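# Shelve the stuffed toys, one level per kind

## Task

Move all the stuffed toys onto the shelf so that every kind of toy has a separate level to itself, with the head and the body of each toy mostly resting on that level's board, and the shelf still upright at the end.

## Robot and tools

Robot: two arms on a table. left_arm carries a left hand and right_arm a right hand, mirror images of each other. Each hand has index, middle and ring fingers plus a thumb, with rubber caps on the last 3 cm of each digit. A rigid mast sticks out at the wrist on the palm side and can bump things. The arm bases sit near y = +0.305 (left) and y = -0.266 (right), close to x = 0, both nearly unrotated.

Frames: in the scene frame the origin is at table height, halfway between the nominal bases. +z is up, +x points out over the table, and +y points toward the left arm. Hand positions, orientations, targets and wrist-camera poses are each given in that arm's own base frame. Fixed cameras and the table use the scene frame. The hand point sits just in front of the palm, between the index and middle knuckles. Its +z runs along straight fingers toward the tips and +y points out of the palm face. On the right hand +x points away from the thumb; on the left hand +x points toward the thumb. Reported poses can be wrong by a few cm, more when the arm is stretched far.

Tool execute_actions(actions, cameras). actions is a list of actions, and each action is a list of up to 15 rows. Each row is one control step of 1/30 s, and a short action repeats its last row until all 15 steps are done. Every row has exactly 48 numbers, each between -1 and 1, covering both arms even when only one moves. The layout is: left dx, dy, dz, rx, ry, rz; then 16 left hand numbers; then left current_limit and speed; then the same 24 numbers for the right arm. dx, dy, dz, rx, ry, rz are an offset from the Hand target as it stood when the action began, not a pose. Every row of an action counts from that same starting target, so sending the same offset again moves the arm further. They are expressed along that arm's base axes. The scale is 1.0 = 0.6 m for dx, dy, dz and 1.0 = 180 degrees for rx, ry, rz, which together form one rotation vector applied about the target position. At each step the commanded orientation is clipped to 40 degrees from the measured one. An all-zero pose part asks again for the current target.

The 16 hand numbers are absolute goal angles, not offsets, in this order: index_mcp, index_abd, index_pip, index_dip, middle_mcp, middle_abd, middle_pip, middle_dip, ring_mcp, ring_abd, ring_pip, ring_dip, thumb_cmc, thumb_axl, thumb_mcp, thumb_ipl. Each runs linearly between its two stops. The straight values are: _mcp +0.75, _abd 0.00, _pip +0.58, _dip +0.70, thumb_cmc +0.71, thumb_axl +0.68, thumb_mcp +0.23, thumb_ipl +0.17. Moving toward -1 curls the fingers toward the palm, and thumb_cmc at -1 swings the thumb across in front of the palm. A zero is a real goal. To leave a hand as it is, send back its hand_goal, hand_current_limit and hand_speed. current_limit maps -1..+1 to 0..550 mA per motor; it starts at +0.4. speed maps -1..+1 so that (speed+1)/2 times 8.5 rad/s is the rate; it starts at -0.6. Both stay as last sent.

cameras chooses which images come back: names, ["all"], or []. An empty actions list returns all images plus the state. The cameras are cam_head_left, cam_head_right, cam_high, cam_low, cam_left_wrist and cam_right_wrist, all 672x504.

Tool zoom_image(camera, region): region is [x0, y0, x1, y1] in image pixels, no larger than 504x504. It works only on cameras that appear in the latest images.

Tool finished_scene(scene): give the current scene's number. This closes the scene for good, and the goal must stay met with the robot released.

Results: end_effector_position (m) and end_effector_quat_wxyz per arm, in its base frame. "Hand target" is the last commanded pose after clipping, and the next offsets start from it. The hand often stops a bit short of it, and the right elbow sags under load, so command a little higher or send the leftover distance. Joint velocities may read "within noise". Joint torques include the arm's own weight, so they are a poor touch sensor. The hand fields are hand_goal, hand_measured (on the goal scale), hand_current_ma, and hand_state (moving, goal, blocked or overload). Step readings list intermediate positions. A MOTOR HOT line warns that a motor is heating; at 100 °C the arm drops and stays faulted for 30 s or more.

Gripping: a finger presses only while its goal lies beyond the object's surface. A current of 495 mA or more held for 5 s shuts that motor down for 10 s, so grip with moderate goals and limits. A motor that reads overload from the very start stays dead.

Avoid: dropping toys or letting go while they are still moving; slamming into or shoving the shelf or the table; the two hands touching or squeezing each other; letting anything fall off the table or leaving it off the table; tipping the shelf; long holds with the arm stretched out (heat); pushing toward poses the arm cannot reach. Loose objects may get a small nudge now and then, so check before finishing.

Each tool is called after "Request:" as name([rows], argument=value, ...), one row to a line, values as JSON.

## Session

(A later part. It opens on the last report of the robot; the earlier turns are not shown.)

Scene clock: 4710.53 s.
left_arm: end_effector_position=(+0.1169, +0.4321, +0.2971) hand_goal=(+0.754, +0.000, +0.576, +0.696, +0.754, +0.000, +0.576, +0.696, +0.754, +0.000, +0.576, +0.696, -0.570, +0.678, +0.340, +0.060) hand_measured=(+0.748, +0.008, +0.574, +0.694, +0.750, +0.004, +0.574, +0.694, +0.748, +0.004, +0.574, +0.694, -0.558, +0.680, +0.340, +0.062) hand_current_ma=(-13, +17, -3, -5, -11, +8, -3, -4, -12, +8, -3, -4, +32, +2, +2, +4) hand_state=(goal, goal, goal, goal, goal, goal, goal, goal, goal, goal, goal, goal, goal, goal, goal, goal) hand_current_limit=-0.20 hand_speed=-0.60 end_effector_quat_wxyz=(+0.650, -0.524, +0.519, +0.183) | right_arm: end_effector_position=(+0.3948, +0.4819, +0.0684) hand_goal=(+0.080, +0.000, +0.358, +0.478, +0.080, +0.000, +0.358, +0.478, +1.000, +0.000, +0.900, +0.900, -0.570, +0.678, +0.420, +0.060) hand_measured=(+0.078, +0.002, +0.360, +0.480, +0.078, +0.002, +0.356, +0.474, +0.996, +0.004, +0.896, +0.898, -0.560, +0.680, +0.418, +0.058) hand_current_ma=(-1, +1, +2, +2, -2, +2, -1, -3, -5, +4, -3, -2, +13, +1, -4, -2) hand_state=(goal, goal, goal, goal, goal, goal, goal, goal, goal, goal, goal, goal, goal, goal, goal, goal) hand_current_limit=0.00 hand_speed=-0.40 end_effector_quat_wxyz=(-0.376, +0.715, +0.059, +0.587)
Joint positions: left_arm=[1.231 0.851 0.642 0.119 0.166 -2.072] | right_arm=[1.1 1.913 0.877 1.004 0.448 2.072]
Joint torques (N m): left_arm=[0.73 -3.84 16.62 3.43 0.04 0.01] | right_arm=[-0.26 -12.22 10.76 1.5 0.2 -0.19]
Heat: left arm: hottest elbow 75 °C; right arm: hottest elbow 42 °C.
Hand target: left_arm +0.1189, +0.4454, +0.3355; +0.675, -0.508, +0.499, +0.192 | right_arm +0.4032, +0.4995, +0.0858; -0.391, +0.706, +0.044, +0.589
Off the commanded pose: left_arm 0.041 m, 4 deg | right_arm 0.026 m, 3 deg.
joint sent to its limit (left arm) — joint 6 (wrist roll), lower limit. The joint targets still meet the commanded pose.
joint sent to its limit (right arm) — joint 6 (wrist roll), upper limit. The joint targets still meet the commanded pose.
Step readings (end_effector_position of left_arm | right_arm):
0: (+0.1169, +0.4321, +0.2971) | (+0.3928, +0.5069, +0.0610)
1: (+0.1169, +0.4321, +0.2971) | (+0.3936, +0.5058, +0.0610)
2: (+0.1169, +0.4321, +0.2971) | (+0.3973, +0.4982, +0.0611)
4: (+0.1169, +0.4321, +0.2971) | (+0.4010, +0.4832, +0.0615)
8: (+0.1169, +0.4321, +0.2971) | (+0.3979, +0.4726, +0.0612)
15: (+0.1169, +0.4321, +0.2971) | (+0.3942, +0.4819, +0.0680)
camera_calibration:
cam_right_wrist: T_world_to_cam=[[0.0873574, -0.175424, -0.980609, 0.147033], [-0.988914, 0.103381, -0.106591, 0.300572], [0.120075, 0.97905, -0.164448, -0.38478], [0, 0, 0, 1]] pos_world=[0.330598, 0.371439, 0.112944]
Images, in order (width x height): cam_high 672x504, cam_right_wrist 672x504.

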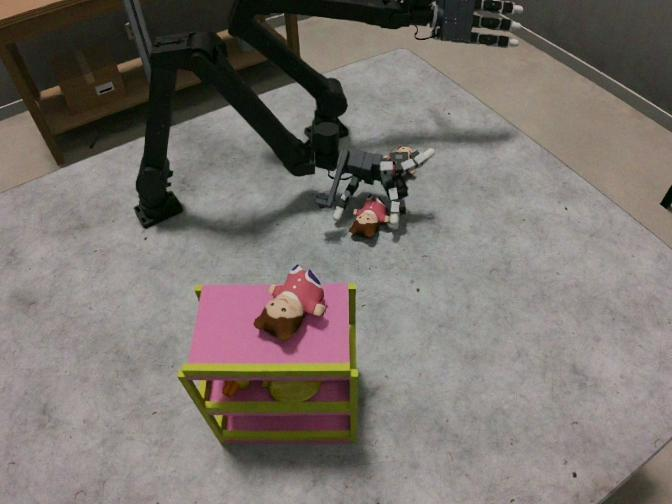

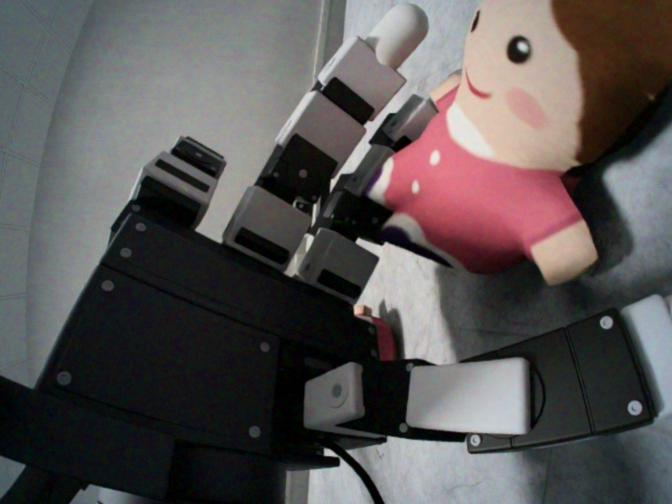

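Request:
execute_actions([
  [[0,0,0,0,0,0,0.754,0,0.576,0.696,0.754,0,0.576,0.696,0.754,0,0.576,0.696,-0.57,0.678,0.34,0.06,-0.2,-0.6,0.018,0.012,0.002,0,0,0,0.08,0,0.358,0.478,0.08,0,0.358,0.478,1,0,0.9,0.9,-0.57,0.678,0.42,0.06,0,-0.4]],
], cameras=["cam_high","cam_right_wrist"])

Request:
zoom_image(camera="cam_high", region=[320, 160, 430, 260])

Scene clock: 4721.73 s.
left_arm: end_effector_position=(+0.1169, +0.4321, +0.2971) hand_goal=(+0.754, +0.000, +0.576, +0.696, +0.754, +0.000, +0.576, +0.696, +0.754, +0.000, +0.576, +0.696, -0.570, +0.678, +0.340, +0.060) hand_measured=(+0.748, +0.008, +0.574, +0.694, +0.750, +0.004, +0.574, +0.694, +0.748, +0.004, +0.574, +0.694, -0.558, +0.680, +0.340, +0.062) hand_current_ma=(-13, +17, -3, -5, -11, +8, -3, -4, -12, +8, -3, -4, +32, +2, +2, +4) hand_state=(goal, goal, goal, goal, goal, goal, goal, goal, goal, goal, goal, goal, goal, goal, goal, goal) hand_current_limit=-0.20 hand_speed=-0.60 end_effector_quat_wxyz=(+0.650, -0.524, +0.519, +0.183) | right_arm: end_effector_position=(+0.4014, +0.4915, +0.0730) hand_goal=(+0.080, +0.000, +0.358, +0.478, +0.080, +0.000, +0.358, +0.478, +1.000, +0.000, +0.900, +0.900, -0.570, +0.678, +0.420, +0.060) hand_measured=(+0.078, +0.002, +0.360, +0.480, +0.078, +0.002, +0.356, +0.474, +0.996, +0.004, +0.896, +0.898, -0.560, +0.680, +0.418, +0.058) hand_current_ma=(-1, +1, +2, +2, -2, +2, -1, -3, -5, +4, -3, -2, +13, +1, -4, -2) hand_state=(goal, goal, goal, goal, goal, goal, goal, goal, goal, goal, goal, goal, goal, goal, goal, goal) hand_current_limit=0.00 hand_speed=-0.40 end_effector_quat_wxyz=(-0.378, +0.713, +0.058, +0.588)
Joint positions: left_arm=[1.231 0.851 0.642 0.119 0.166 -2.072] | right_arm=[1.096 1.921 0.911 0.984 0.443 2.072]
Joint torques (N m): left_arm=[0.67 -4.54 16.66 3.54 0 0.02] | right_arm=[-1.2 -11.63 11.17 1.52 -0.14 -0.18]
Heat: left arm: hottest elbow 75 °C; right arm: hottest elbow 42 °C.
Hand target: left_arm +0.1189, +0.4454, +0.3355; +0.675, -0.508, +0.499, +0.192 | right_arm +0.4140, +0.5067, +0.0869; -0.391, +0.706, +0.044, +0.589
Off the commanded pose: left_arm 0.041 m, 4 deg | right_arm 0.024 m, 2 deg.
joint sent to its limit (left arm) — joint 6 (wrist roll), lower limit. The joint targets still meet the commanded pose.
joint sent to its limit (right arm) — joint 6 (wrist roll), upper limit. The joint targets still meet the commanded pose.
Step readings (end_effector_position of left_arm | right_arm):
0: (+0.1169, +0.4321, +0.2971) | (+0.3948, +0.4818, +0.0684)
1: (+0.1169, +0.4321, +0.2971) | (+0.3948, +0.4818, +0.0684)
2: (+0.1169, +0.4321, +0.2971) | (+0.3949, +0.4820, +0.0683)
4: (+0.1169, +0.4321, +0.2971) | (+0.3956, +0.4837, +0.0689)
8: (+0.1169, +0.4321, +0.2971) | (+0.3990, +0.4893, +0.0733)
15: (+0.1169, +0.4321, +0.2971) | (+0.4013, +0.4920, +0.0760)
camera_calibration:
cam_right_wrist: T_world_to_cam=[[0.089873, -0.170627, -0.981229, 0.149306], [-0.988836, 0.102289, -0.108357, 0.307246], [0.118858, 0.980012, -0.159529, -0.394579], [0, 0, 0, 1]] pos_world=[0.337296, 0.38074, 0.116849]
Images, in order (width x height): cam_high 672x504, cam_right_wrist 672x504.

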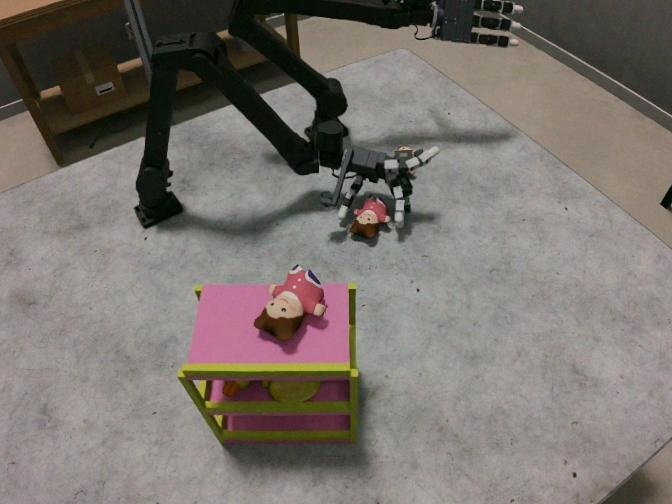

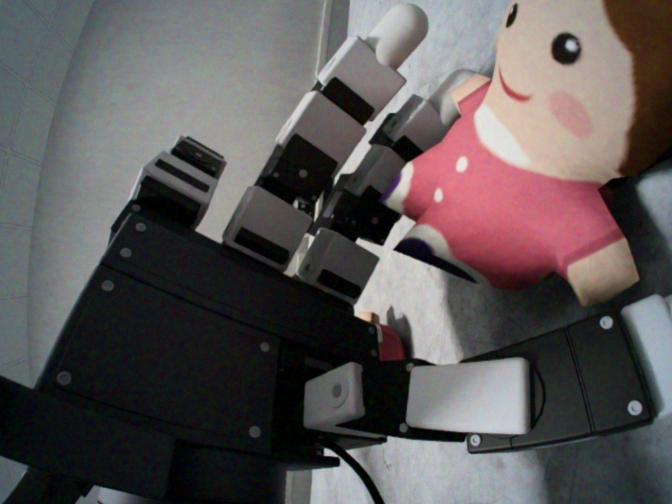

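Scaled by 4.582 from the camera's 672x504 image, which has a finer 960x720 frame.

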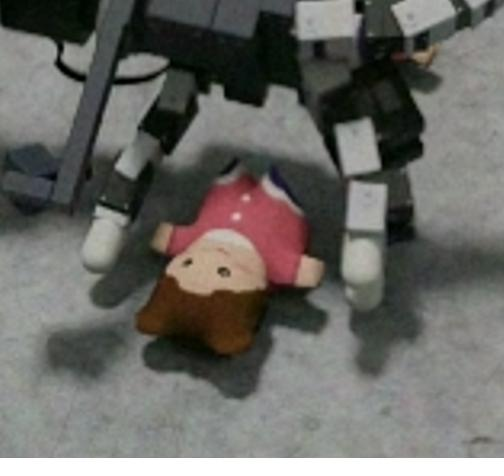

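Request:
execute_actions([
  [[0,0,0,0,0,0,0.754,0,0.576,0.696,0.754,0,0.576,0.696,0.754,0,0.576,0.696,-0.57,0.678,0.34,0.06,-0.2,-0.6,0.01,-0.008,-0.014,0,0,0,0.08,0,0.358,0.478,0.08,0,0.358,0.478,1,0,0.9,0.9,-0.57,0.678,0.42,0.06,0,-0.4]],
  [[0,0,0,0,0,0,0.754,0,0.576,0.696,0.754,0,0.576,0.696,0.754,0,0.576,0.696,-0.57,0.678,0.34,0.06,-0.2,-0.6,0,0,0,0,0,0,-0.15,0,0.34,0.46,-0.1,0,0.34,0.46,1,0,0.9,0.9,-0.57,0.678,0.2,0.04,0,-0.75]],
], cameras=["cam_high","cam_right_wrist"])

Request:
zoom_image(camera="cam_high", region=[320, 160, 430, 260])

Scene clock: 4730.63 s.
left_arm: end_effector_position=(+0.1169, +0.4321, +0.2971) hand_goal=(+0.754, +0.000, +0.576, +0.696, +0.754, +0.000, +0.576, +0.696, +0.754, +0.000, +0.576, +0.696, -0.570, +0.678, +0.340, +0.060) hand_measured=(+0.748, +0.008, +0.574, +0.694, +0.750, +0.004, +0.574, +0.694, +0.748, +0.004, +0.574, +0.694, -0.558, +0.680, +0.340, +0.062) hand_current_ma=(-13, +17, -3, -5, -11, +8, -3, -4, -12, +8, -3, -4, +32, +2, +2, +4) hand_state=(goal, goal, goal, goal, goal, goal, goal, goal, goal, goal, goal, goal, goal, goal, goal, goal) hand_current_limit=-0.20 hand_speed=-0.60 end_effector_quat_wxyz=(+0.650, -0.524, +0.519, +0.183) | right_arm: end_effector_position=(+0.4093, +0.4873, +0.0624) hand_goal=(-0.150, +0.000, +0.340, +0.460, -0.100, +0.000, +0.340, +0.460, +1.000, +0.000, +0.900, +0.900, -0.570, +0.678, +0.200, +0.040) hand_measured=(-0.054, -0.006, +0.362, +0.470, -0.100, +0.002, +0.342, +0.464, +0.996, +0.004, +0.896, +0.898, -0.558, +0.680, +0.230, +0.042) hand_current_ma=(+275, -6, +41, +13, +0, +2, +2, +3, -5, +4, -3, -2, +19, +1, +85, +3) hand_state=(blocked, goal, blocked, goal, goal, goal, goal, goal, goal, goal, goal, goal, goal, goal, blocked, goal) hand_current_limit=0.00 hand_speed=-0.75 end_effector_quat_wxyz=(-0.373, +0.718, +0.061, +0.584)
Joint positions: left_arm=[1.231 0.851 0.642 0.119 0.166 -2.072] | right_arm=[1.078 1.941 0.914 0.984 0.426 2.072]
Joint torques (N m): left_arm=[0.56 -4.25 16.65 3.48 0.02 0.01] | right_arm=[-1.08 -12.28 10.29 2.22 -0.04 -0.21]
Heat: left arm: hottest elbow 75 °C; right arm: hottest elbow 42 °C.
Hand target: left_arm +0.1189, +0.4454, +0.3355; +0.675, -0.508, +0.499, +0.192 | right_arm +0.4200, +0.5019, +0.0786; -0.391, +0.706, +0.044, +0.589
Off the commanded pose: left_arm 0.041 m, 4 deg | right_arm 0.024 m, 3 deg.
joint sent to its limit (left arm) — joint 6 (wrist roll), lower limit. The joint targets still meet the commanded pose.
joint sent to its limit (right arm) — joint 6 (wrist roll), upper limit. The joint targets still meet the commanded pose.
Step readings (end_effector_position of left_arm | right_arm):
0: (+0.1169, +0.4321, +0.2971) | (+0.4014, +0.4915, +0.0730)
1: (+0.1169, +0.4321, +0.2971) | (+0.4014, +0.4916, +0.0730)
2: (+0.1169, +0.4321, +0.2971) | (+0.4014, +0.4919, +0.0727)
4: (+0.1169, +0.4321, +0.2971) | (+0.4024, +0.4917, +0.0711)
8: (+0.1169, +0.4321, +0.2971) | (+0.4062, +0.4883, +0.0649)
15: (+0.1169, +0.4321, +0.2971) | (+0.4087, +0.4857, +0.0610)
16: (+0.1169, +0.4321, +0.2971) | (+0.4087, +0.4857, +0.0610)
17: (+0.1169, +0.4321, +0.2971) | (+0.4087, +0.4858, +0.0610)
19: (+0.1169, +0.4321, +0.2971) | (+0.4087, +0.4861, +0.0611)
23: (+0.1169, +0.4321, +0.2971) | (+0.4092, +0.4871, +0.0622)
30: (+0.1169, +0.4321, +0.2971) | (+0.4093, +0.4873, +0.0624)
camera_calibration:
cam_right_wrist: T_world_to_cam=[[0.081753, -0.184623, -0.979403, 0.147511], [-0.989605, 0.101622, -0.101761, 0.314496], [0.118316, 0.977541, -0.174396, -0.390742], [0, 0, 0, 1]] pos_world=[0.345398, 0.377241, 0.108332]
Images, in order (width x height): cam_high 672x504, cam_right_wrist 672x504.

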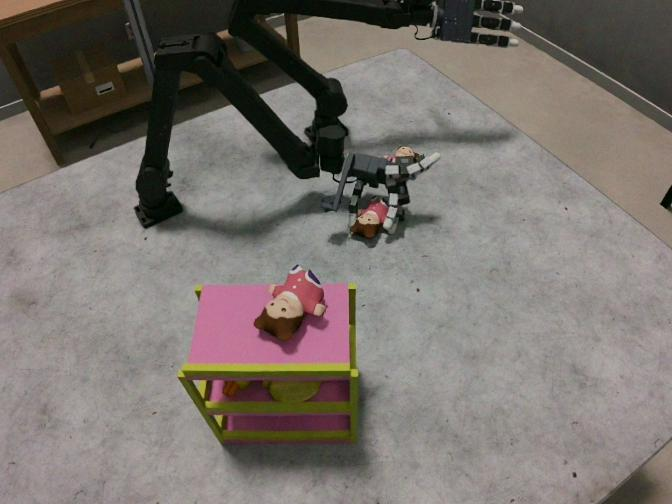

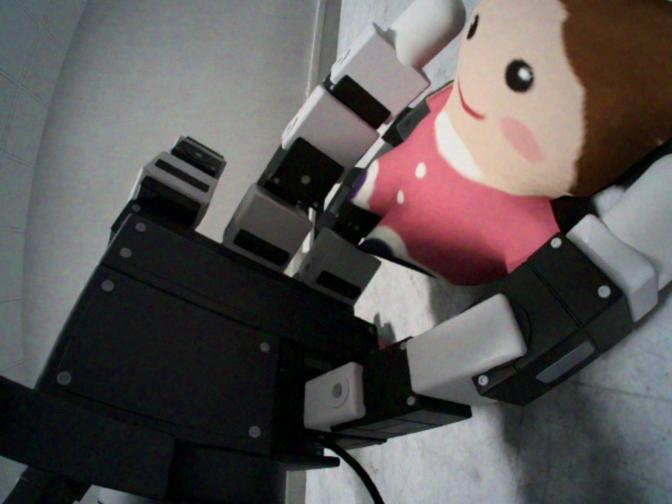

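Scaled by 4.582 from the camera's 672x504 image, which has a finer 960x720 frame.

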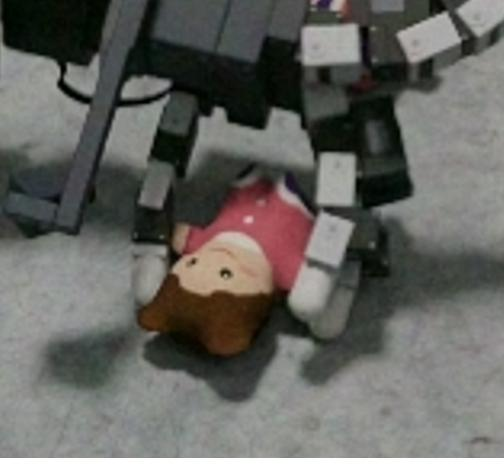

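Request:
execute_actions([
  [[0,0,0,0,0,0,0.754,0,0.576,0.696,0.754,0,0.576,0.696,0.754,0,0.576,0.696,-0.57,0.678,0.34,0.06,-0.2,-0.6,0,0,0.01,0,0,0,-0.35,0,0.31,0.43,-0.25,0,0.31,0.43,1,0,0.9,0.9,-0.57,0.678,-0.05,0,0.05,-0.75]],
  [[0,0,0,0,0,0,0.754,0,0.576,0.696,0.754,0,0.576,0.696,0.754,0,0.576,0.696,-0.57,0.678,0.34,0.06,-0.2,-0.6,0,0,0,0,0,0,-0.5,0,0.286,0.406,-0.4,0,0.286,0.406,1,0,0.9,0.9,-0.57,0.678,-0.2,-0.05,0.15,-0.75]],
], cameras=["cam_high","cam_right_wrist"])

Request:
zoom_image(camera="cam_high", region=[320, 160, 430, 260])

Scene clock: 4739.77 s.
left_arm: end_effector_position=(+0.1169, +0.4321, +0.2971) hand_goal=(+0.754, +0.000, +0.576, +0.696, +0.754, +0.000, +0.576, +0.696, +0.754, +0.000, +0.576, +0.696, -0.570, +0.678, +0.340, +0.060) hand_measured=(+0.748, +0.008, +0.574, +0.694, +0.750, +0.004, +0.574, +0.694, +0.748, +0.004, +0.574, +0.694, -0.558, +0.680, +0.340, +0.062) hand_current_ma=(-13, +17, -3, -5, -11, +8, -3, -4, -12, +8, -3, -4, +32, +2, +2, +4) hand_state=(goal, goal, goal, goal, goal, goal, goal, goal, goal, goal, goal, goal, goal, goal, goal, goal) hand_current_limit=-0.20 hand_speed=-0.60 end_effector_quat_wxyz=(+0.650, -0.524, +0.519, +0.183) | right_arm: end_effector_position=(+0.4093, +0.4873, +0.0624) hand_goal=(-0.500, +0.000, +0.286, +0.406, -0.400, +0.000, +0.286, +0.406, +1.000, +0.000, +0.900, +0.900, -0.570, +0.678, -0.200, -0.050) hand_measured=(-0.086, -0.010, +0.340, +0.424, -0.256, +0.002, +0.316, +0.428, +0.996, +0.004, +0.896, +0.898, -0.538, +0.680, +0.190, +0.014) hand_current_ma=(+316, -11, +136, +33, +316, +1, +58, +38, -5, +4, -3, -2, +72, +2, +316, +260) hand_state=(blocked, goal, blocked, goal, blocked, goal, blocked, blocked, goal, goal, goal, goal, blocked, goal, blocked, blocked) hand_current_limit=0.15 hand_speed=-0.75 end_effector_quat_wxyz=(-0.373, +0.718, +0.061, +0.584)
Joint positions: left_arm=[1.231 0.851 0.642 0.119 0.166 -2.072] | right_arm=[1.078 1.941 0.914 0.984 0.426 2.072]
Joint torques (N m): left_arm=[0.56 -4.37 16.54 3.49 0.03 0.01] | right_arm=[-0.91 -13.68 10.29 1.8 0 -0.2]
Heat: left arm: hottest elbow 75 °C; right arm: hottest elbow 44 °C.
Hand target: left_arm +0.1189, +0.4454, +0.3355; +0.675, -0.508, +0.499, +0.192 | right_arm +0.4200, +0.5019, +0.0846; -0.391, +0.706, +0.044, +0.589
Off the commanded pose: left_arm 0.041 m, 4 deg | right_arm 0.029 m, 3 deg.
joint sent to its limit (left arm) — joint 6 (wrist roll), lower limit. The joint targets still meet the commanded pose.
joint sent to its limit (right arm) — joint 6 (wrist roll), upper limit. The joint targets still meet the commanded pose.
Step readings (end_effector_position of left_arm | right_arm):
0: (+0.1169, +0.4321, +0.2971) | (+0.4093, +0.4873, +0.0624)
1: (+0.1169, +0.4321, +0.2971) | (+0.4093, +0.4873, +0.0624)
2: (+0.1169, +0.4321, +0.2971) | (+0.4093, +0.4873, +0.0624)
4: (+0.1169, +0.4321, +0.2971) | (+0.4093, +0.4873, +0.0624)
8: (+0.1169, +0.4321, +0.2971) | (+0.4093, +0.4873, +0.0624)
15: (+0.1169, +0.4321, +0.2971) | (+0.4093, +0.4873, +0.0624)
16: (+0.1169, +0.4321, +0.2971) | (+0.4093, +0.4873, +0.0624)
17: (+0.1169, +0.4321, +0.2971) | (+0.4093, +0.4873, +0.0624)
19: (+0.1169, +0.4321, +0.2971) | (+0.4093, +0.4873, +0.0624)
23: (+0.1169, +0.4321, +0.2971) | (+0.4093, +0.4873, +0.0624)
30: (+0.1169, +0.4321, +0.2971) | (+0.4093, +0.4873, +0.0624)
camera_calibration:
cam_right_wrist: T_world_to_cam=[[0.081753, -0.184623, -0.979403, 0.147511], [-0.989605, 0.101622, -0.101761, 0.314496], [0.118316, 0.977541, -0.174396, -0.390742], [0, 0, 0, 1]] pos_world=[0.345398, 0.377241, 0.108332]
Images, in order (width x height): cam_high 672x504, cam_right_wrist 672x504.

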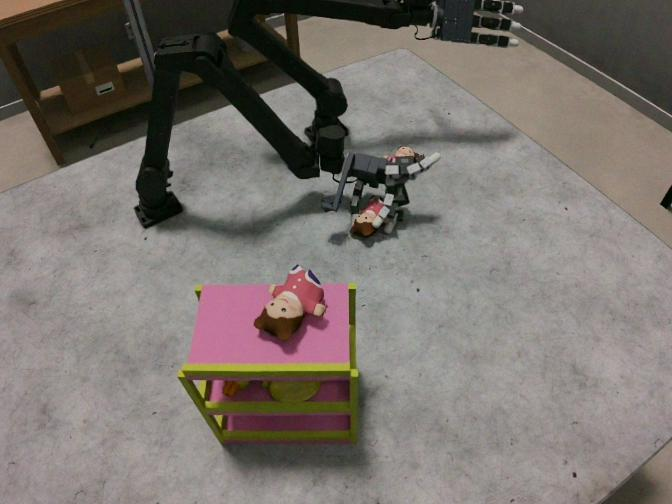

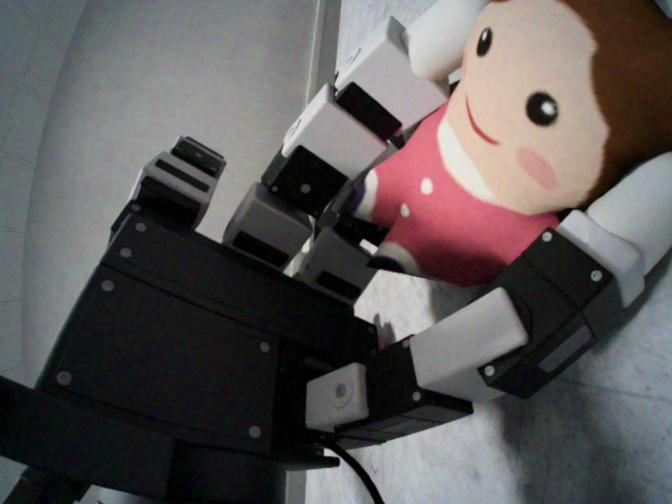

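Scaled by 4.582 from the camera's 672x504 image, which has a finer 960x720 frame.

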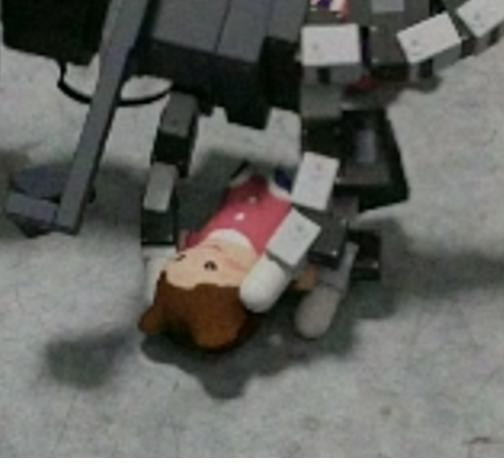

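Request:
execute_actions([
  [[0,0,0,0,0,0,0.754,0,0.576,0.696,0.754,0,0.576,0.696,0.754,0,0.576,0.696,-0.57,0.678,0.34,0.06,-0.2,-0.6,0,0,0.07,0,0,0,-0.5,0,0.286,0.406,-0.5,0,0.286,0.406,1,0,0.9,0.9,-0.57,0.678,-0.2,-0.05,0.15,-0.75]],
], cameras=["cam_high","cam_right_wrist","cam_low"])

Request:
zoom_image(camera="cam_high", region=[320, 160, 430, 260])

Request:
zoom_image(camera="cam_low", region=[380, 200, 560, 360])

Scene clock: 4746.87 s.
left_arm: end_effector_position=(+0.1169, +0.4321, +0.2971) hand_goal=(+0.754, +0.000, +0.576, +0.696, +0.754, +0.000, +0.576, +0.696, +0.754, +0.000, +0.576, +0.696, -0.570, +0.678, +0.340, +0.060) hand_measured=(+0.748, +0.008, +0.574, +0.694, +0.750, +0.004, +0.574, +0.694, +0.748, +0.004, +0.574, +0.694, -0.558, +0.680, +0.340, +0.062) hand_current_ma=(-13, +17, -3, -5, -11, +8, -3, -4, -12, +8, -3, -4, +32, +2, +2, +4) hand_state=(goal, goal, goal, goal, goal, goal, goal, goal, goal, goal, goal, goal, goal, goal, goal, goal) hand_current_limit=-0.20 hand_speed=-0.60 end_effector_quat_wxyz=(+0.650, -0.524, +0.519, +0.183) | right_arm: end_effector_position=(+0.4082, +0.4856, +0.1024) hand_goal=(-0.500, +0.000, +0.286, +0.406, -0.500, +0.000, +0.286, +0.406, +1.000, +0.000, +0.900, +0.900, -0.570, +0.678, -0.200, -0.050) hand_measured=(-0.098, -0.008, +0.336, +0.422, -0.264, +0.002, +0.316, +0.428, +0.996, +0.004, +0.896, +0.898, -0.532, +0.680, +0.190, +0.014) hand_current_ma=(+316, -9, +124, +24, +316, +1, +58, +38, -5, +4, -3, -2, +89, +2, +316, +260) hand_state=(blocked, goal, blocked, goal, blocked, goal, blocked, blocked, goal, goal, goal, goal, blocked, goal, blocked, blocked) hand_current_limit=0.15 hand_speed=-0.75 end_effector_quat_wxyz=(-0.373, +0.718, +0.060, +0.584)
Joint positions: left_arm=[1.231 0.851 0.642 0.119 0.166 -2.072] | right_arm=[1.078 1.84 0.914 0.884 0.426 2.074]
Joint velocities: left_arm=[within noise] | right_arm=[-0.005 -0.005 -0.012 -0.012 -0.168 0.007]
Joint torques (N m): left_arm=[1.03 -4.31 16.65 3.66 0.05 0.03] | right_arm=[-0.85 -12.16 11.99 1.51 -0.02 -0.23]
Heat: left arm: hottest elbow 75 °C; right arm: hottest elbow 44 °C.
Hand target: left_arm +0.1189, +0.4454, +0.3355; +0.675, -0.508, +0.499, +0.192 | right_arm +0.4200, +0.5019, +0.1267; -0.391, +0.706, +0.044, +0.589
Off the commanded pose: left_arm 0.041 m, 4 deg | right_arm 0.032 m, 3 deg.
joint sent to its limit (left arm) — joint 6 (wrist roll), lower limit. The joint targets still meet the commanded pose.
joint sent to its limit (right arm) — joint 6 (wrist roll), upper limit. The joint targets still meet the commanded pose.
Step readings (end_effector_position of left_arm | right_arm):
0: (+0.1169, +0.4321, +0.2971) | (+0.4093, +0.4873, +0.0624)
1: (+0.1169, +0.4321, +0.2971) | (+0.4092, +0.4873, +0.0623)
2: (+0.1169, +0.4321, +0.2971) | (+0.4091, +0.4871, +0.0626)
4: (+0.1169, +0.4321, +0.2971) | (+0.4085, +0.4861, +0.0657)
8: (+0.1169, +0.4321, +0.2971) | (+0.4083, +0.4858, +0.0858)
15: (+0.1169, +0.4321, +0.2971) | (+0.4084, +0.4860, +0.1037)
camera_calibration:
cam_right_wrist: T_world_to_cam=[[0.0806906, -0.182194, -0.979946, 0.185855], [-0.989704, 0.101959, -0.100451, 0.317473], [0.118216, 0.977962, -0.172091, -0.382273], [0, 0, 0, 1]] pos_world=[0.344398, 0.375341, 0.148233]
Images, in order (width x height): cam_high 672x504, cam_low 672x504, cam_right_wrist 672x504.

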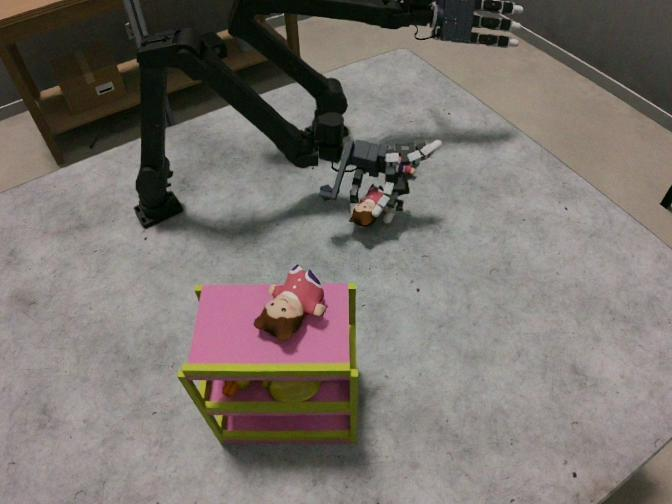

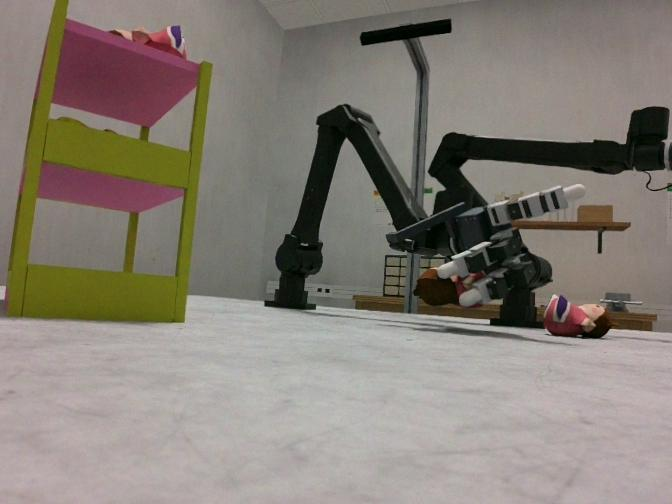

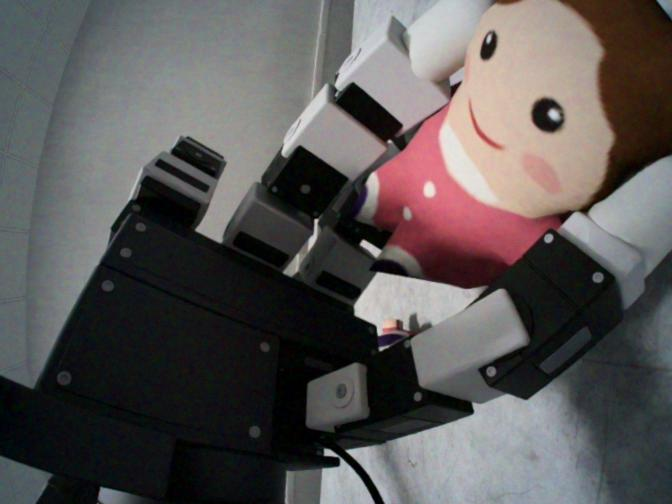

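Scaled by 4.582 from the camera's 672x504 image, which has a finer 960x720 frame.

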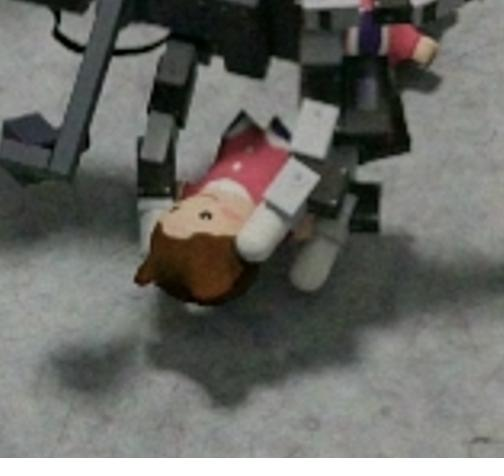

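Scaled by 2.800 from the camera's 672x504 image, which has a finer 960x720 frame.

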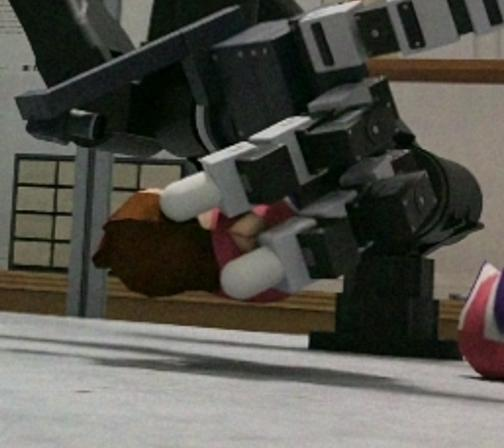

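Request:
execute_actions([
  [[0,0,0,0,0,0,0.754,0,0.576,0.696,0.754,0,0.576,0.696,0.754,0,0.576,0.696,-0.57,0.678,0.34,0.06,-0.2,-0.6,0.033,-0.09,0.17,0,0,0,-0.5,0,0.286,0.406,-0.5,0,0.286,0.406,1,0,0.9,0.9,-0.57,0.678,-0.2,-0.05,0.15,-0.75]],
  [[0,0,0,0,0,0,0.754,0,0.576,0.696,0.754,0,0.576,0.696,0.754,0,0.576,0.696,-0.57,0.678,0.34,0.06,-0.2,-0.6,0.05,-0.15,0.15,0,0,-0.0919,-0.5,0,0.286,0.406,-0.5,0,0.286,0.406,1,0,0.9,0.9,-0.57,0.678,-0.2,-0.05,0.15,-0.75]],
  [[0,0,0,0,0,0,0.754,0,0.576,0.696,0.754,0,0.576,0.696,0.754,0,0.576,0.696,-0.57,0.678,0.34,0.06,-0.2,-0.6,0.083,-0.15,0.14,0,0,-0.0919,-0.5,0,0.286,0.406,-0.5,0,0.286,0.406,1,0,0.9,0.9,-0.57,0.678,-0.2,-0.05,0.15,-0.75]],
], cameras=["cam_high","cam_right_wrist","cam_low"])

Scene clock: 4801.30 s.
left_arm: end_effector_position=(+0.1169, +0.4321, +0.2971) hand_goal=(+0.754, +0.000, +0.576, +0.696, +0.754, +0.000, +0.576, +0.696, +0.754, +0.000, +0.576, +0.696, -0.570, +0.678, +0.340, +0.060) hand_measured=(+0.748, +0.008, +0.574, +0.694, +0.750, +0.004, +0.574, +0.694, +0.748, +0.004, +0.574, +0.694, -0.558, +0.680, +0.340, +0.062) hand_current_ma=(-13, +17, -3, -5, -11, +8, -3, -4, -12, +8, -3, -4, +32, +2, +2, +4) hand_state=(goal, goal, goal, goal, goal, goal, goal, goal, goal, goal, goal, goal, goal, goal, goal, goal) hand_current_limit=-0.20 hand_speed=-0.60 end_effector_quat_wxyz=(+0.650, -0.524, +0.519, +0.183) | right_arm: end_effector_position=(+0.5111, +0.2566, +0.3632) hand_goal=(-0.500, +0.000, +0.286, +0.406, -0.500, +0.000, +0.286, +0.406, +1.000, +0.000, +0.900, +0.900, -0.570, +0.678, -0.200, -0.050) hand_measured=(-0.100, -0.006, +0.336, +0.420, -0.268, +0.002, +0.316, +0.428, +0.996, +0.004, +0.898, +0.898, -0.526, +0.680, +0.190, +0.014) hand_current_ma=(+316, -5, +124, +24, +316, +1, +58, +38, -5, +4, -2, -2, +103, +2, +316, +260) hand_state=(blocked, goal, blocked, goal, blocked, goal, blocked, blocked, goal, goal, goal, goal, blocked, goal, blocked, blocked) hand_current_limit=0.15 hand_speed=-0.75 end_effector_quat_wxyz=(-0.183, +0.707, -0.146, +0.667)
Joint positions: left_arm=[1.231 0.851 0.642 0.119 0.166 -2.072] | right_arm=[0.747 1.365 1.149 0.161 0.682 2.076]
Joint torques (N m): left_arm=[0.67 -3.96 16.53 3.44 0.04 0.03] | right_arm=[-0.26 -9.29 17.1 1.36 -0.04 -0.27]
Heat: left arm: hottest elbow 76 °C; right arm: hottest elbow 48 °C.
Hand target: left_arm +0.1189, +0.4454, +0.3355; +0.675, -0.508, +0.499, +0.192 | right_arm +0.5196, +0.2679, +0.4026; -0.207, +0.689, -0.158, +0.676
Off the commanded pose: left_arm 0.041 m, 4 deg | right_arm 0.042 m, 4 deg.
joint sent to its limit (left arm) — joint 6 (wrist roll), lower limit. The joint targets still meet the commanded pose.
joint sent to its limit (right arm) — joint 6 (wrist roll), upper limit. The joint targets still meet the commanded pose.
Step readings (end_effector_position of left_arm | right_arm):
0: (+0.1169, +0.4321, +0.2971) | (+0.4082, +0.4856, +0.1024)
1: (+0.1169, +0.4321, +0.2971) | (+0.4081, +0.4858, +0.1023)
2: (+0.1169, +0.4321, +0.2971) | (+0.4082, +0.4860, +0.1030)
4: (+0.1169, +0.4321, +0.2971) | (+0.4115, +0.4821, +0.1133)
8: (+0.1169, +0.4321, +0.2971) | (+0.4290, +0.4592, +0.1775)
15: (+0.1169, +0.4321, +0.2971) | (+0.4378, +0.4353, +0.2346)
16: (+0.1169, +0.4321, +0.2971) | (+0.4377, +0.4344, +0.2309)
17: (+0.1169, +0.4321, +0.2971) | (+0.4380, +0.4285, +0.2262)
19: (+0.1169, +0.4321, +0.2971) | (+0.4401, +0.4066, +0.2209)
23: (+0.1169, +0.4321, +0.2971) | (+0.4504, +0.3625, +0.2418)
30: (+0.1169, +0.4321, +0.2971) | (+0.4602, +0.3419, +0.2892)
31: (+0.1169, +0.4321, +0.2971) | (+0.4608, +0.3419, +0.2912)
32: (+0.1169, +0.4321, +0.2971) | (+0.4611, +0.3377, +0.2918)
34: (+0.1169, +0.4321, +0.2971) | (+0.4668, +0.3196, +0.2962)
38: (+0.1169, +0.4321, +0.2971) | (+0.4907, +0.2745, +0.3238)
45: (+0.1169, +0.4321, +0.2971) | (+0.5091, +0.2533, +0.3703)
camera_calibration:
cam_right_wrist: T_world_to_cam=[[-0.0360515, -0.21142, -0.97673, 0.457363], [-0.768176, 0.631023, -0.108235, 0.222702], [0.639222, 0.746399, -0.185157, -0.327804], [0, 0, 0, 1]] pos_world=[0.397103, 0.200838, 0.41013]
Images, in order (width x height): cam_high 672x504, cam_low 672x504, cam_right_wrist 672x504.

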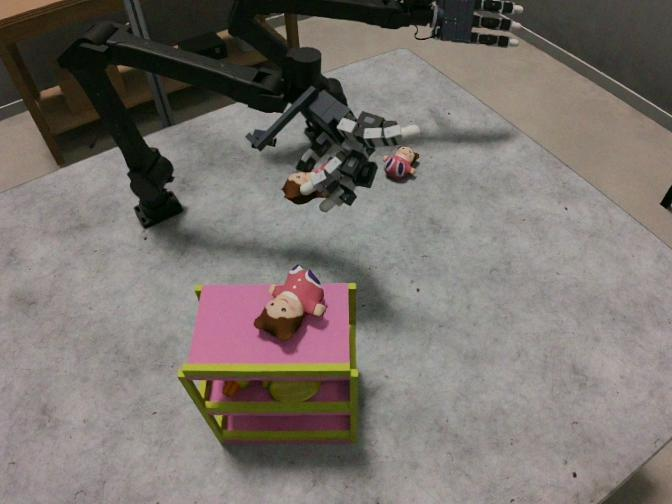

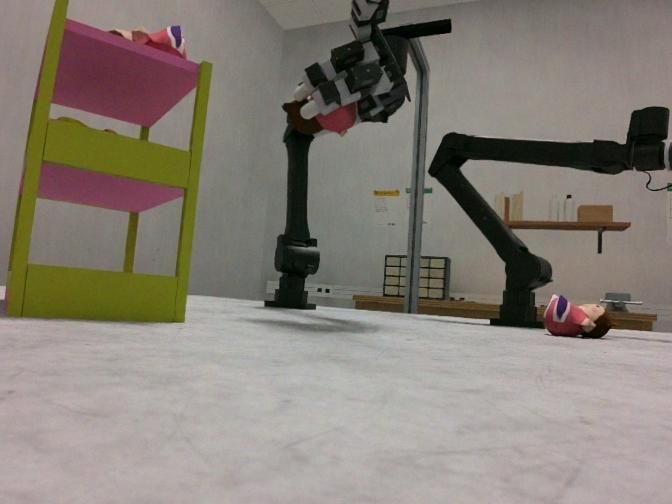

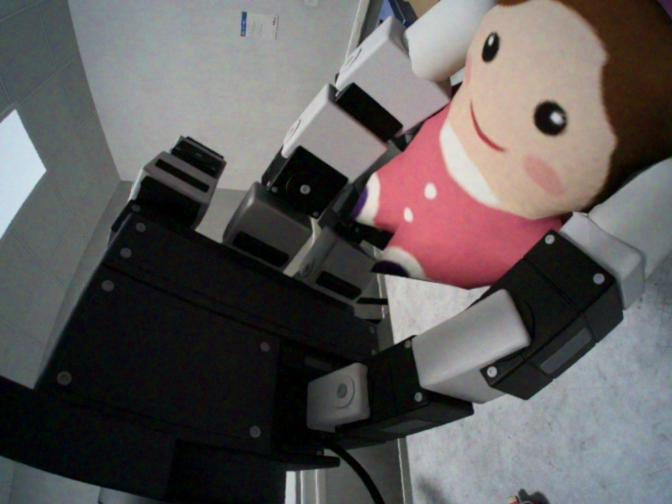

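Request:
execute_actions([
  [[0,0,0,0,0,0,0.754,0,0.576,0.696,0.754,0,0.576,0.696,0.754,0,0.576,0.696,-0.57,0.678,0.34,0.06,-0.2,-0.6,0.08,-0.14,0.15,0,0,-0.0919,-0.5,0,0.286,0.406,-0.5,0,0.286,0.406,1,0,0.9,0.9,-0.57,0.678,-0.2,-0.05,0.15,-0.75]],
  [[0,0,0,0,0,0,0.754,0,0.576,0.696,0.754,0,0.576,0.696,0.754,0,0.576,0.696,-0.57,0.678,0.34,0.06,-0.2,-0.6,0.1,-0.18,0.033,0,0,-0.0919,-0.5,0,0.286,0.406,-0.5,0,0.286,0.406,1,0,0.9,0.9,-0.57,0.678,-0.2,-0.05,0.15,-0.75]],
], cameras=["cam_high","cam_head_left","cam_low"])

Scene clock: 4811.37 s.
left_arm: end_effector_position=(+0.1169, +0.4321, +0.2971) hand_goal=(+0.754, +0.000, +0.576, +0.696, +0.754, +0.000, +0.576, +0.696, +0.754, +0.000, +0.576, +0.696, -0.570, +0.678, +0.340, +0.060) hand_measured=(+0.748, +0.008, +0.574, +0.694, +0.750, +0.004, +0.574, +0.694, +0.748, +0.004, +0.574, +0.694, -0.558, +0.680, +0.340, +0.062) hand_current_ma=(-13, +17, -3, -5, -11, +8, -3, -4, -12, +8, -3, -4, +32, +2, +2, +4) hand_state=(goal, goal, goal, goal, goal, goal, goal, goal, goal, goal, goal, goal, goal, goal, goal, goal) hand_current_limit=-0.20 hand_speed=-0.60 end_effector_quat_wxyz=(+0.650, -0.524, +0.519, +0.183) | right_arm: end_effector_position=(+0.6235, +0.0742, +0.4682) hand_goal=(-0.500, +0.000, +0.286, +0.406, -0.500, +0.000, +0.286, +0.406, +1.000, +0.000, +0.900, +0.900, -0.570, +0.678, -0.200, -0.050) hand_measured=(-0.106, -0.006, +0.336, +0.420, -0.272, +0.002, +0.316, +0.428, +0.994, +0.004, +0.898, +0.898, -0.526, +0.680, +0.194, +0.014) hand_current_ma=(+316, -5, +122, +23, +316, +1, +58, +38, -6, +4, -2, -2, +105, +2, +316, +260) hand_state=(blocked, goal, blocked, goal, blocked, goal, blocked, blocked, goal, goal, goal, goal, blocked, goal, blocked, blocked) hand_current_limit=0.15 hand_speed=-0.75 end_effector_quat_wxyz=(+0.016, +0.638, -0.333, +0.694)
Joint positions: left_arm=[1.231 0.851 0.642 0.119 0.166 -2.072] | right_arm=[0.403 1.583 1.658 -0.135 0.907 2.076]
Joint torques (N m): left_arm=[0.67 -4.07 16.66 3.45 0.04 0.01] | right_arm=[-0.85 -12.63 17.35 0.95 0.14 -0.23]
Heat: left arm: hottest elbow 76 °C; right arm: hottest elbow 51 °C.
Hand target: left_arm +0.1189, +0.4454, +0.3355; +0.675, -0.508, +0.499, +0.192 | right_arm +0.6276, +0.0760, +0.5121; -0.006, +0.616, -0.348, +0.707
Off the commanded pose: left_arm 0.041 m, 4 deg | right_arm 0.044 m, 4 deg.
joint sent to its limit (left arm) — joint 6 (wrist roll), lower limit. The joint targets still meet the commanded pose.
joint sent to its limit (right arm) — joint 6 (wrist roll), upper limit. The joint targets are off in position, not in orientation.
Step readings (end_effector_position of left_arm | right_arm):
0: (+0.1169, +0.4321, +0.2971) | (+0.5111, +0.2566, +0.3632)
1: (+0.1169, +0.4321, +0.2971) | (+0.5110, +0.2561, +0.3634)
2: (+0.1169, +0.4321, +0.2971) | (+0.5103, +0.2516, +0.3650)
4: (+0.1169, +0.4321, +0.2971) | (+0.5137, +0.2364, +0.3746)
8: (+0.1169, +0.4321, +0.2971) | (+0.5349, +0.1939, +0.4206)
15: (+0.1169, +0.4321, +0.2971) | (+0.5518, +0.1692, +0.4775)
16: (+0.1169, +0.4321, +0.2971) | (+0.5532, +0.1699, +0.4786)
17: (+0.1169, +0.4321, +0.2971) | (+0.5555, +0.1680, +0.4785)
19: (+0.1169, +0.4321, +0.2971) | (+0.5656, +0.1551, +0.4774)
23: (+0.1169, +0.4321, +0.2971) | (+0.5991, +0.0996, +0.4678)
30: (+0.1169, +0.4321, +0.2971) | (+0.6235, +0.0601, +0.4553)
Images, in order (width x height): cam_head_left 672x504, cam_high 672x504, cam_low 672x504.

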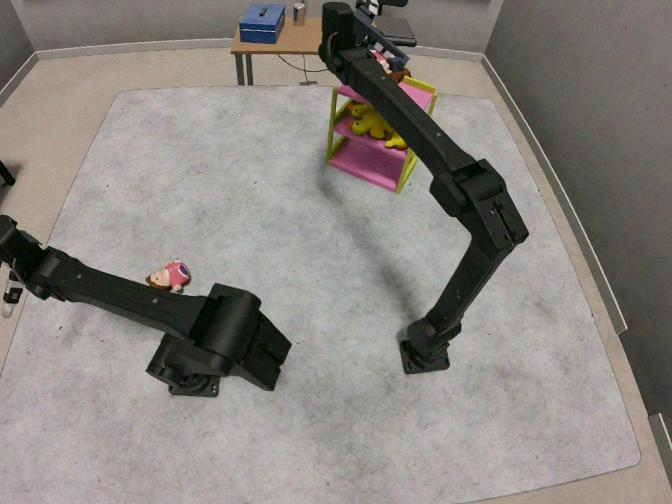

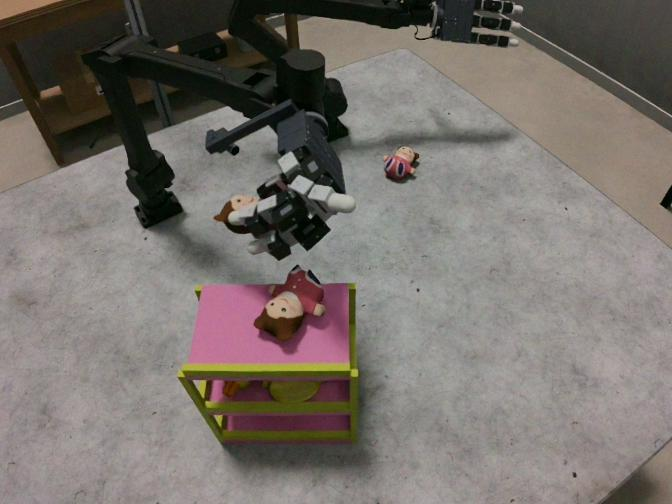

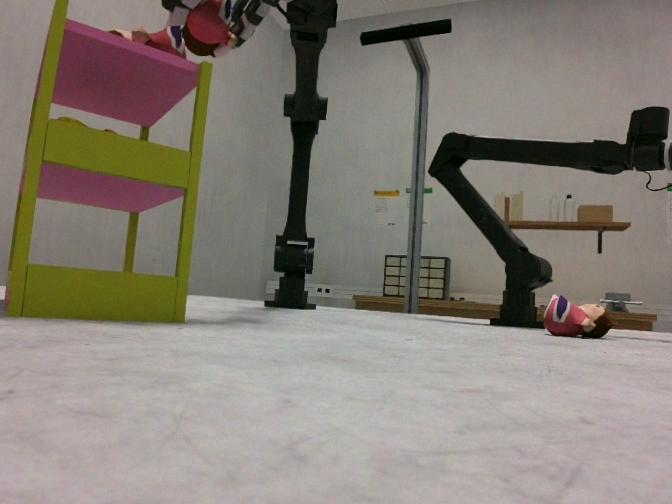

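Request:
execute_actions([
  [[0,0,0,0,0,0,0.754,0,0.576,0.696,0.754,0,0.576,0.696,0.754,0,0.576,0.696,-0.57,0.678,0.34,0.06,-0.2,-0.6,0.08,-0.1,0.01,0,0,0,-0.5,0,0.286,0.406,-0.5,0,0.286,0.406,1,0,0.9,0.9,-0.57,0.678,-0.2,-0.05,0.15,-0.75]],
  [[0,0,0,0,0,0,0.754,0,0.576,0.696,0.754,0,0.576,0.696,0.754,0,0.576,0.696,-0.57,0.678,0.34,0.06,-0.2,-0.6,0.085,-0.1,0.01,0,0,0,-0.5,0,0.286,0.406,-0.5,0,0.286,0.406,1,0,0.9,0.9,-0.57,0.678,-0.2,-0.05,0.15,-0.75]],
], cameras=["cam_high","cam_head_left","cam_head_right","cam_right_wrist"])

Request:
zoom_image(camera="cam_high", region=[160, 180, 400, 400])

Scene clock: 4819.17 s.
left_arm: end_effector_position=(+0.1169, +0.4321, +0.2971) hand_goal=(+0.754, +0.000, +0.576, +0.696, +0.754, +0.000, +0.576, +0.696, +0.754, +0.000, +0.576, +0.696, -0.570, +0.678, +0.340, +0.060) hand_measured=(+0.748, +0.008, +0.574, +0.694, +0.750, +0.004, +0.574, +0.694, +0.748, +0.004, +0.574, +0.694, -0.558, +0.680, +0.340, +0.062) hand_current_ma=(-13, +17, -3, -5, -11, +8, -3, -4, -12, +8, -3, -4, +32, +2, +2, +4) hand_state=(goal, goal, goal, goal, goal, goal, goal, goal, goal, goal, goal, goal, goal, goal, goal, goal) hand_current_limit=-0.20 hand_speed=-0.60 end_effector_quat_wxyz=(+0.650, -0.524, +0.519, +0.183) | right_arm: end_effector_position=(+0.7226, -0.0475, +0.4795) hand_goal=(-0.500, +0.000, +0.286, +0.406, -0.500, +0.000, +0.286, +0.406, +1.000, +0.000, +0.900, +0.900, -0.570, +0.678, -0.200, -0.050) hand_measured=(-0.112, -0.006, +0.336, +0.420, -0.276, +0.002, +0.316, +0.428, +0.996, +0.004, +0.898, +0.898, -0.526, +0.680, +0.198, +0.014) hand_current_ma=(+316, -5, +122, +23, +316, +1, +58, +38, -6, +4, -2, -2, +105, +2, +316, +260) hand_state=(blocked, goal, blocked, goal, blocked, goal, blocked, blocked, goal, goal, goal, goal, blocked, goal, blocked, blocked) hand_current_limit=0.15 hand_speed=-0.75 end_effector_quat_wxyz=(+0.016, +0.639, -0.341, +0.690)
Joint positions: left_arm=[1.231 0.851 0.642 0.119 0.166 -2.072] | right_arm=[0.154 1.767 1.932 -0.225 0.665 2.076]
Joint torques (N m): left_arm=[1.03 -3.9 16.72 3.51 0.03 0.01] | right_arm=[-0.62 -14.27 17.92 1.36 -0.07 -0.27]
Heat: left arm: hottest elbow 76 °C; right arm: hottest elbow 52 °C.
Hand target: left_arm +0.1189, +0.4454, +0.3355; +0.675, -0.508, +0.499, +0.192 | right_arm +0.7265, -0.0441, +0.5244; -0.006, +0.615, -0.348, +0.707
Off the commanded pose: left_arm 0.041 m, 4 deg | right_arm 0.045 m, 4 deg.
joint sent to its limit (left arm) — joint 6 (wrist roll), lower limit. The joint targets still meet the commanded pose.
joint sent to its limit (right arm) — joint 6 (wrist roll), upper limit. The joint targets are off in position, not in orientation.
Step readings (end_effector_position of left_arm | right_arm):
0: (+0.1169, +0.4321, +0.2971) | (+0.6235, +0.0742, +0.4682)
1: (+0.1169, +0.4321, +0.2971) | (+0.6240, +0.0744, +0.4683)
2: (+0.1169, +0.4321, +0.2971) | (+0.6267, +0.0732, +0.4684)
4: (+0.1169, +0.4321, +0.2971) | (+0.6368, +0.0698, +0.4708)
8: (+0.1169, +0.4321, +0.2971) | (+0.6543, +0.0357, +0.4772)
15: (+0.1169, +0.4321, +0.2971) | (+0.6675, +0.0028, +0.4772)
16: (+0.1169, +0.4321, +0.2971) | (+0.6692, +0.0042, +0.4766)
17: (+0.1169, +0.4321, +0.2971) | (+0.6731, +0.0053, +0.4768)
19: (+0.1169, +0.4321, +0.2971) | (+0.6867, +0.0067, +0.4796)
23: (+0.1169, +0.4321, +0.2971) | (+0.7070, -0.0175, +0.4832)
30: (+0.1169, +0.4321, +0.2971) | (+0.7198, -0.0557, +0.4759)
camera_calibration:
cam_right_wrist: T_world_to_cam=[[-0.152304, -0.157612, -0.975685, 0.600364], [-0.300152, 0.947952, -0.106279, 0.265618], [0.941654, 0.276667, -0.191684, -0.452165], [0, 0, 0, 1]] pos_world=[0.596946, -0.0320696, 0.527323]
Images, in order (width x height): cam_head_left 672x504, cam_head_right 672x504, cam_high 672x504, cam_right_wrist 672x504.

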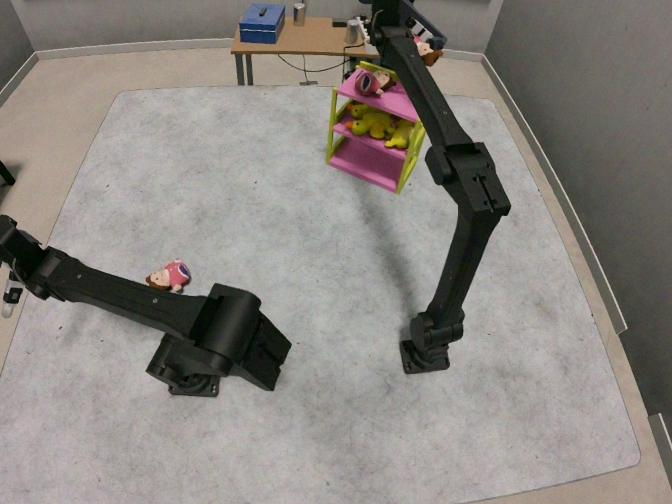

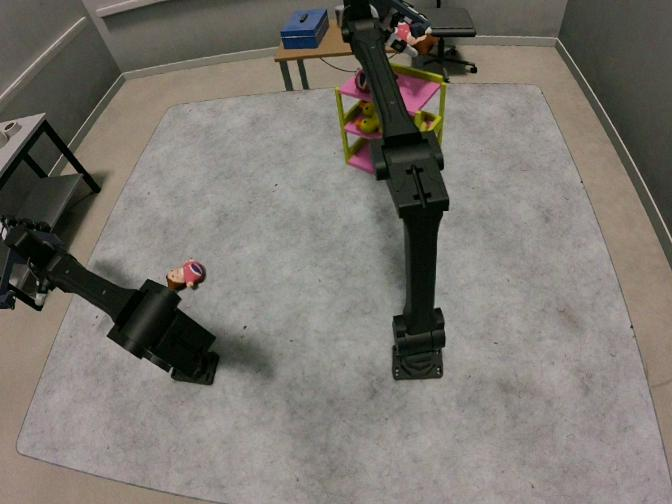

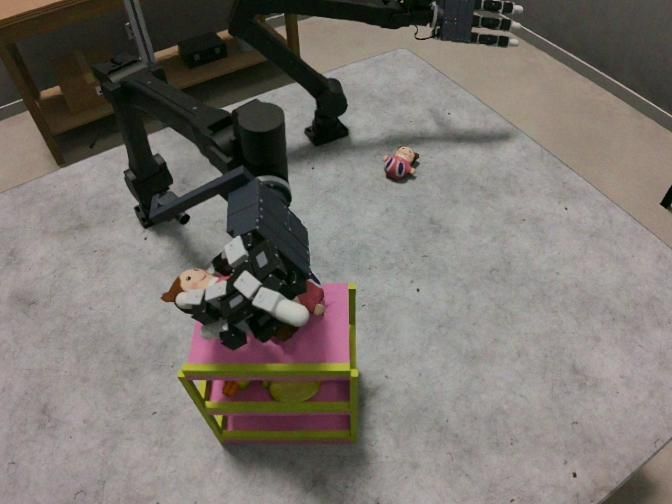

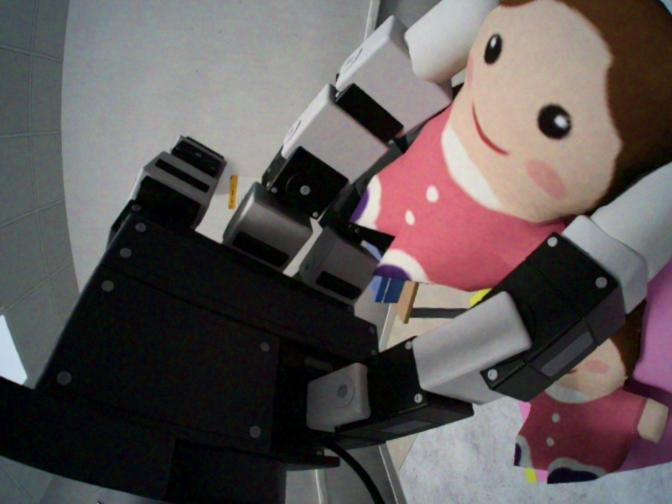

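Scaled by 2.100 from the camera's 672x504 image, which has a finer 960x720 frame.

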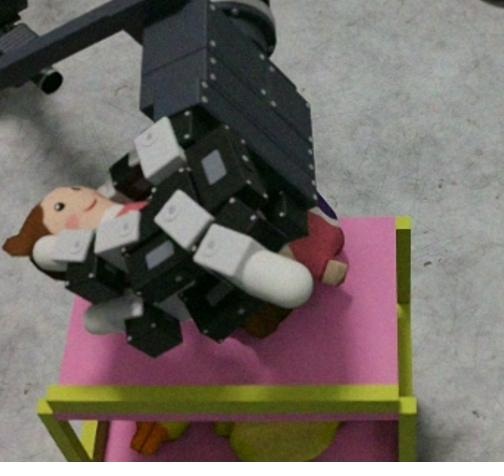

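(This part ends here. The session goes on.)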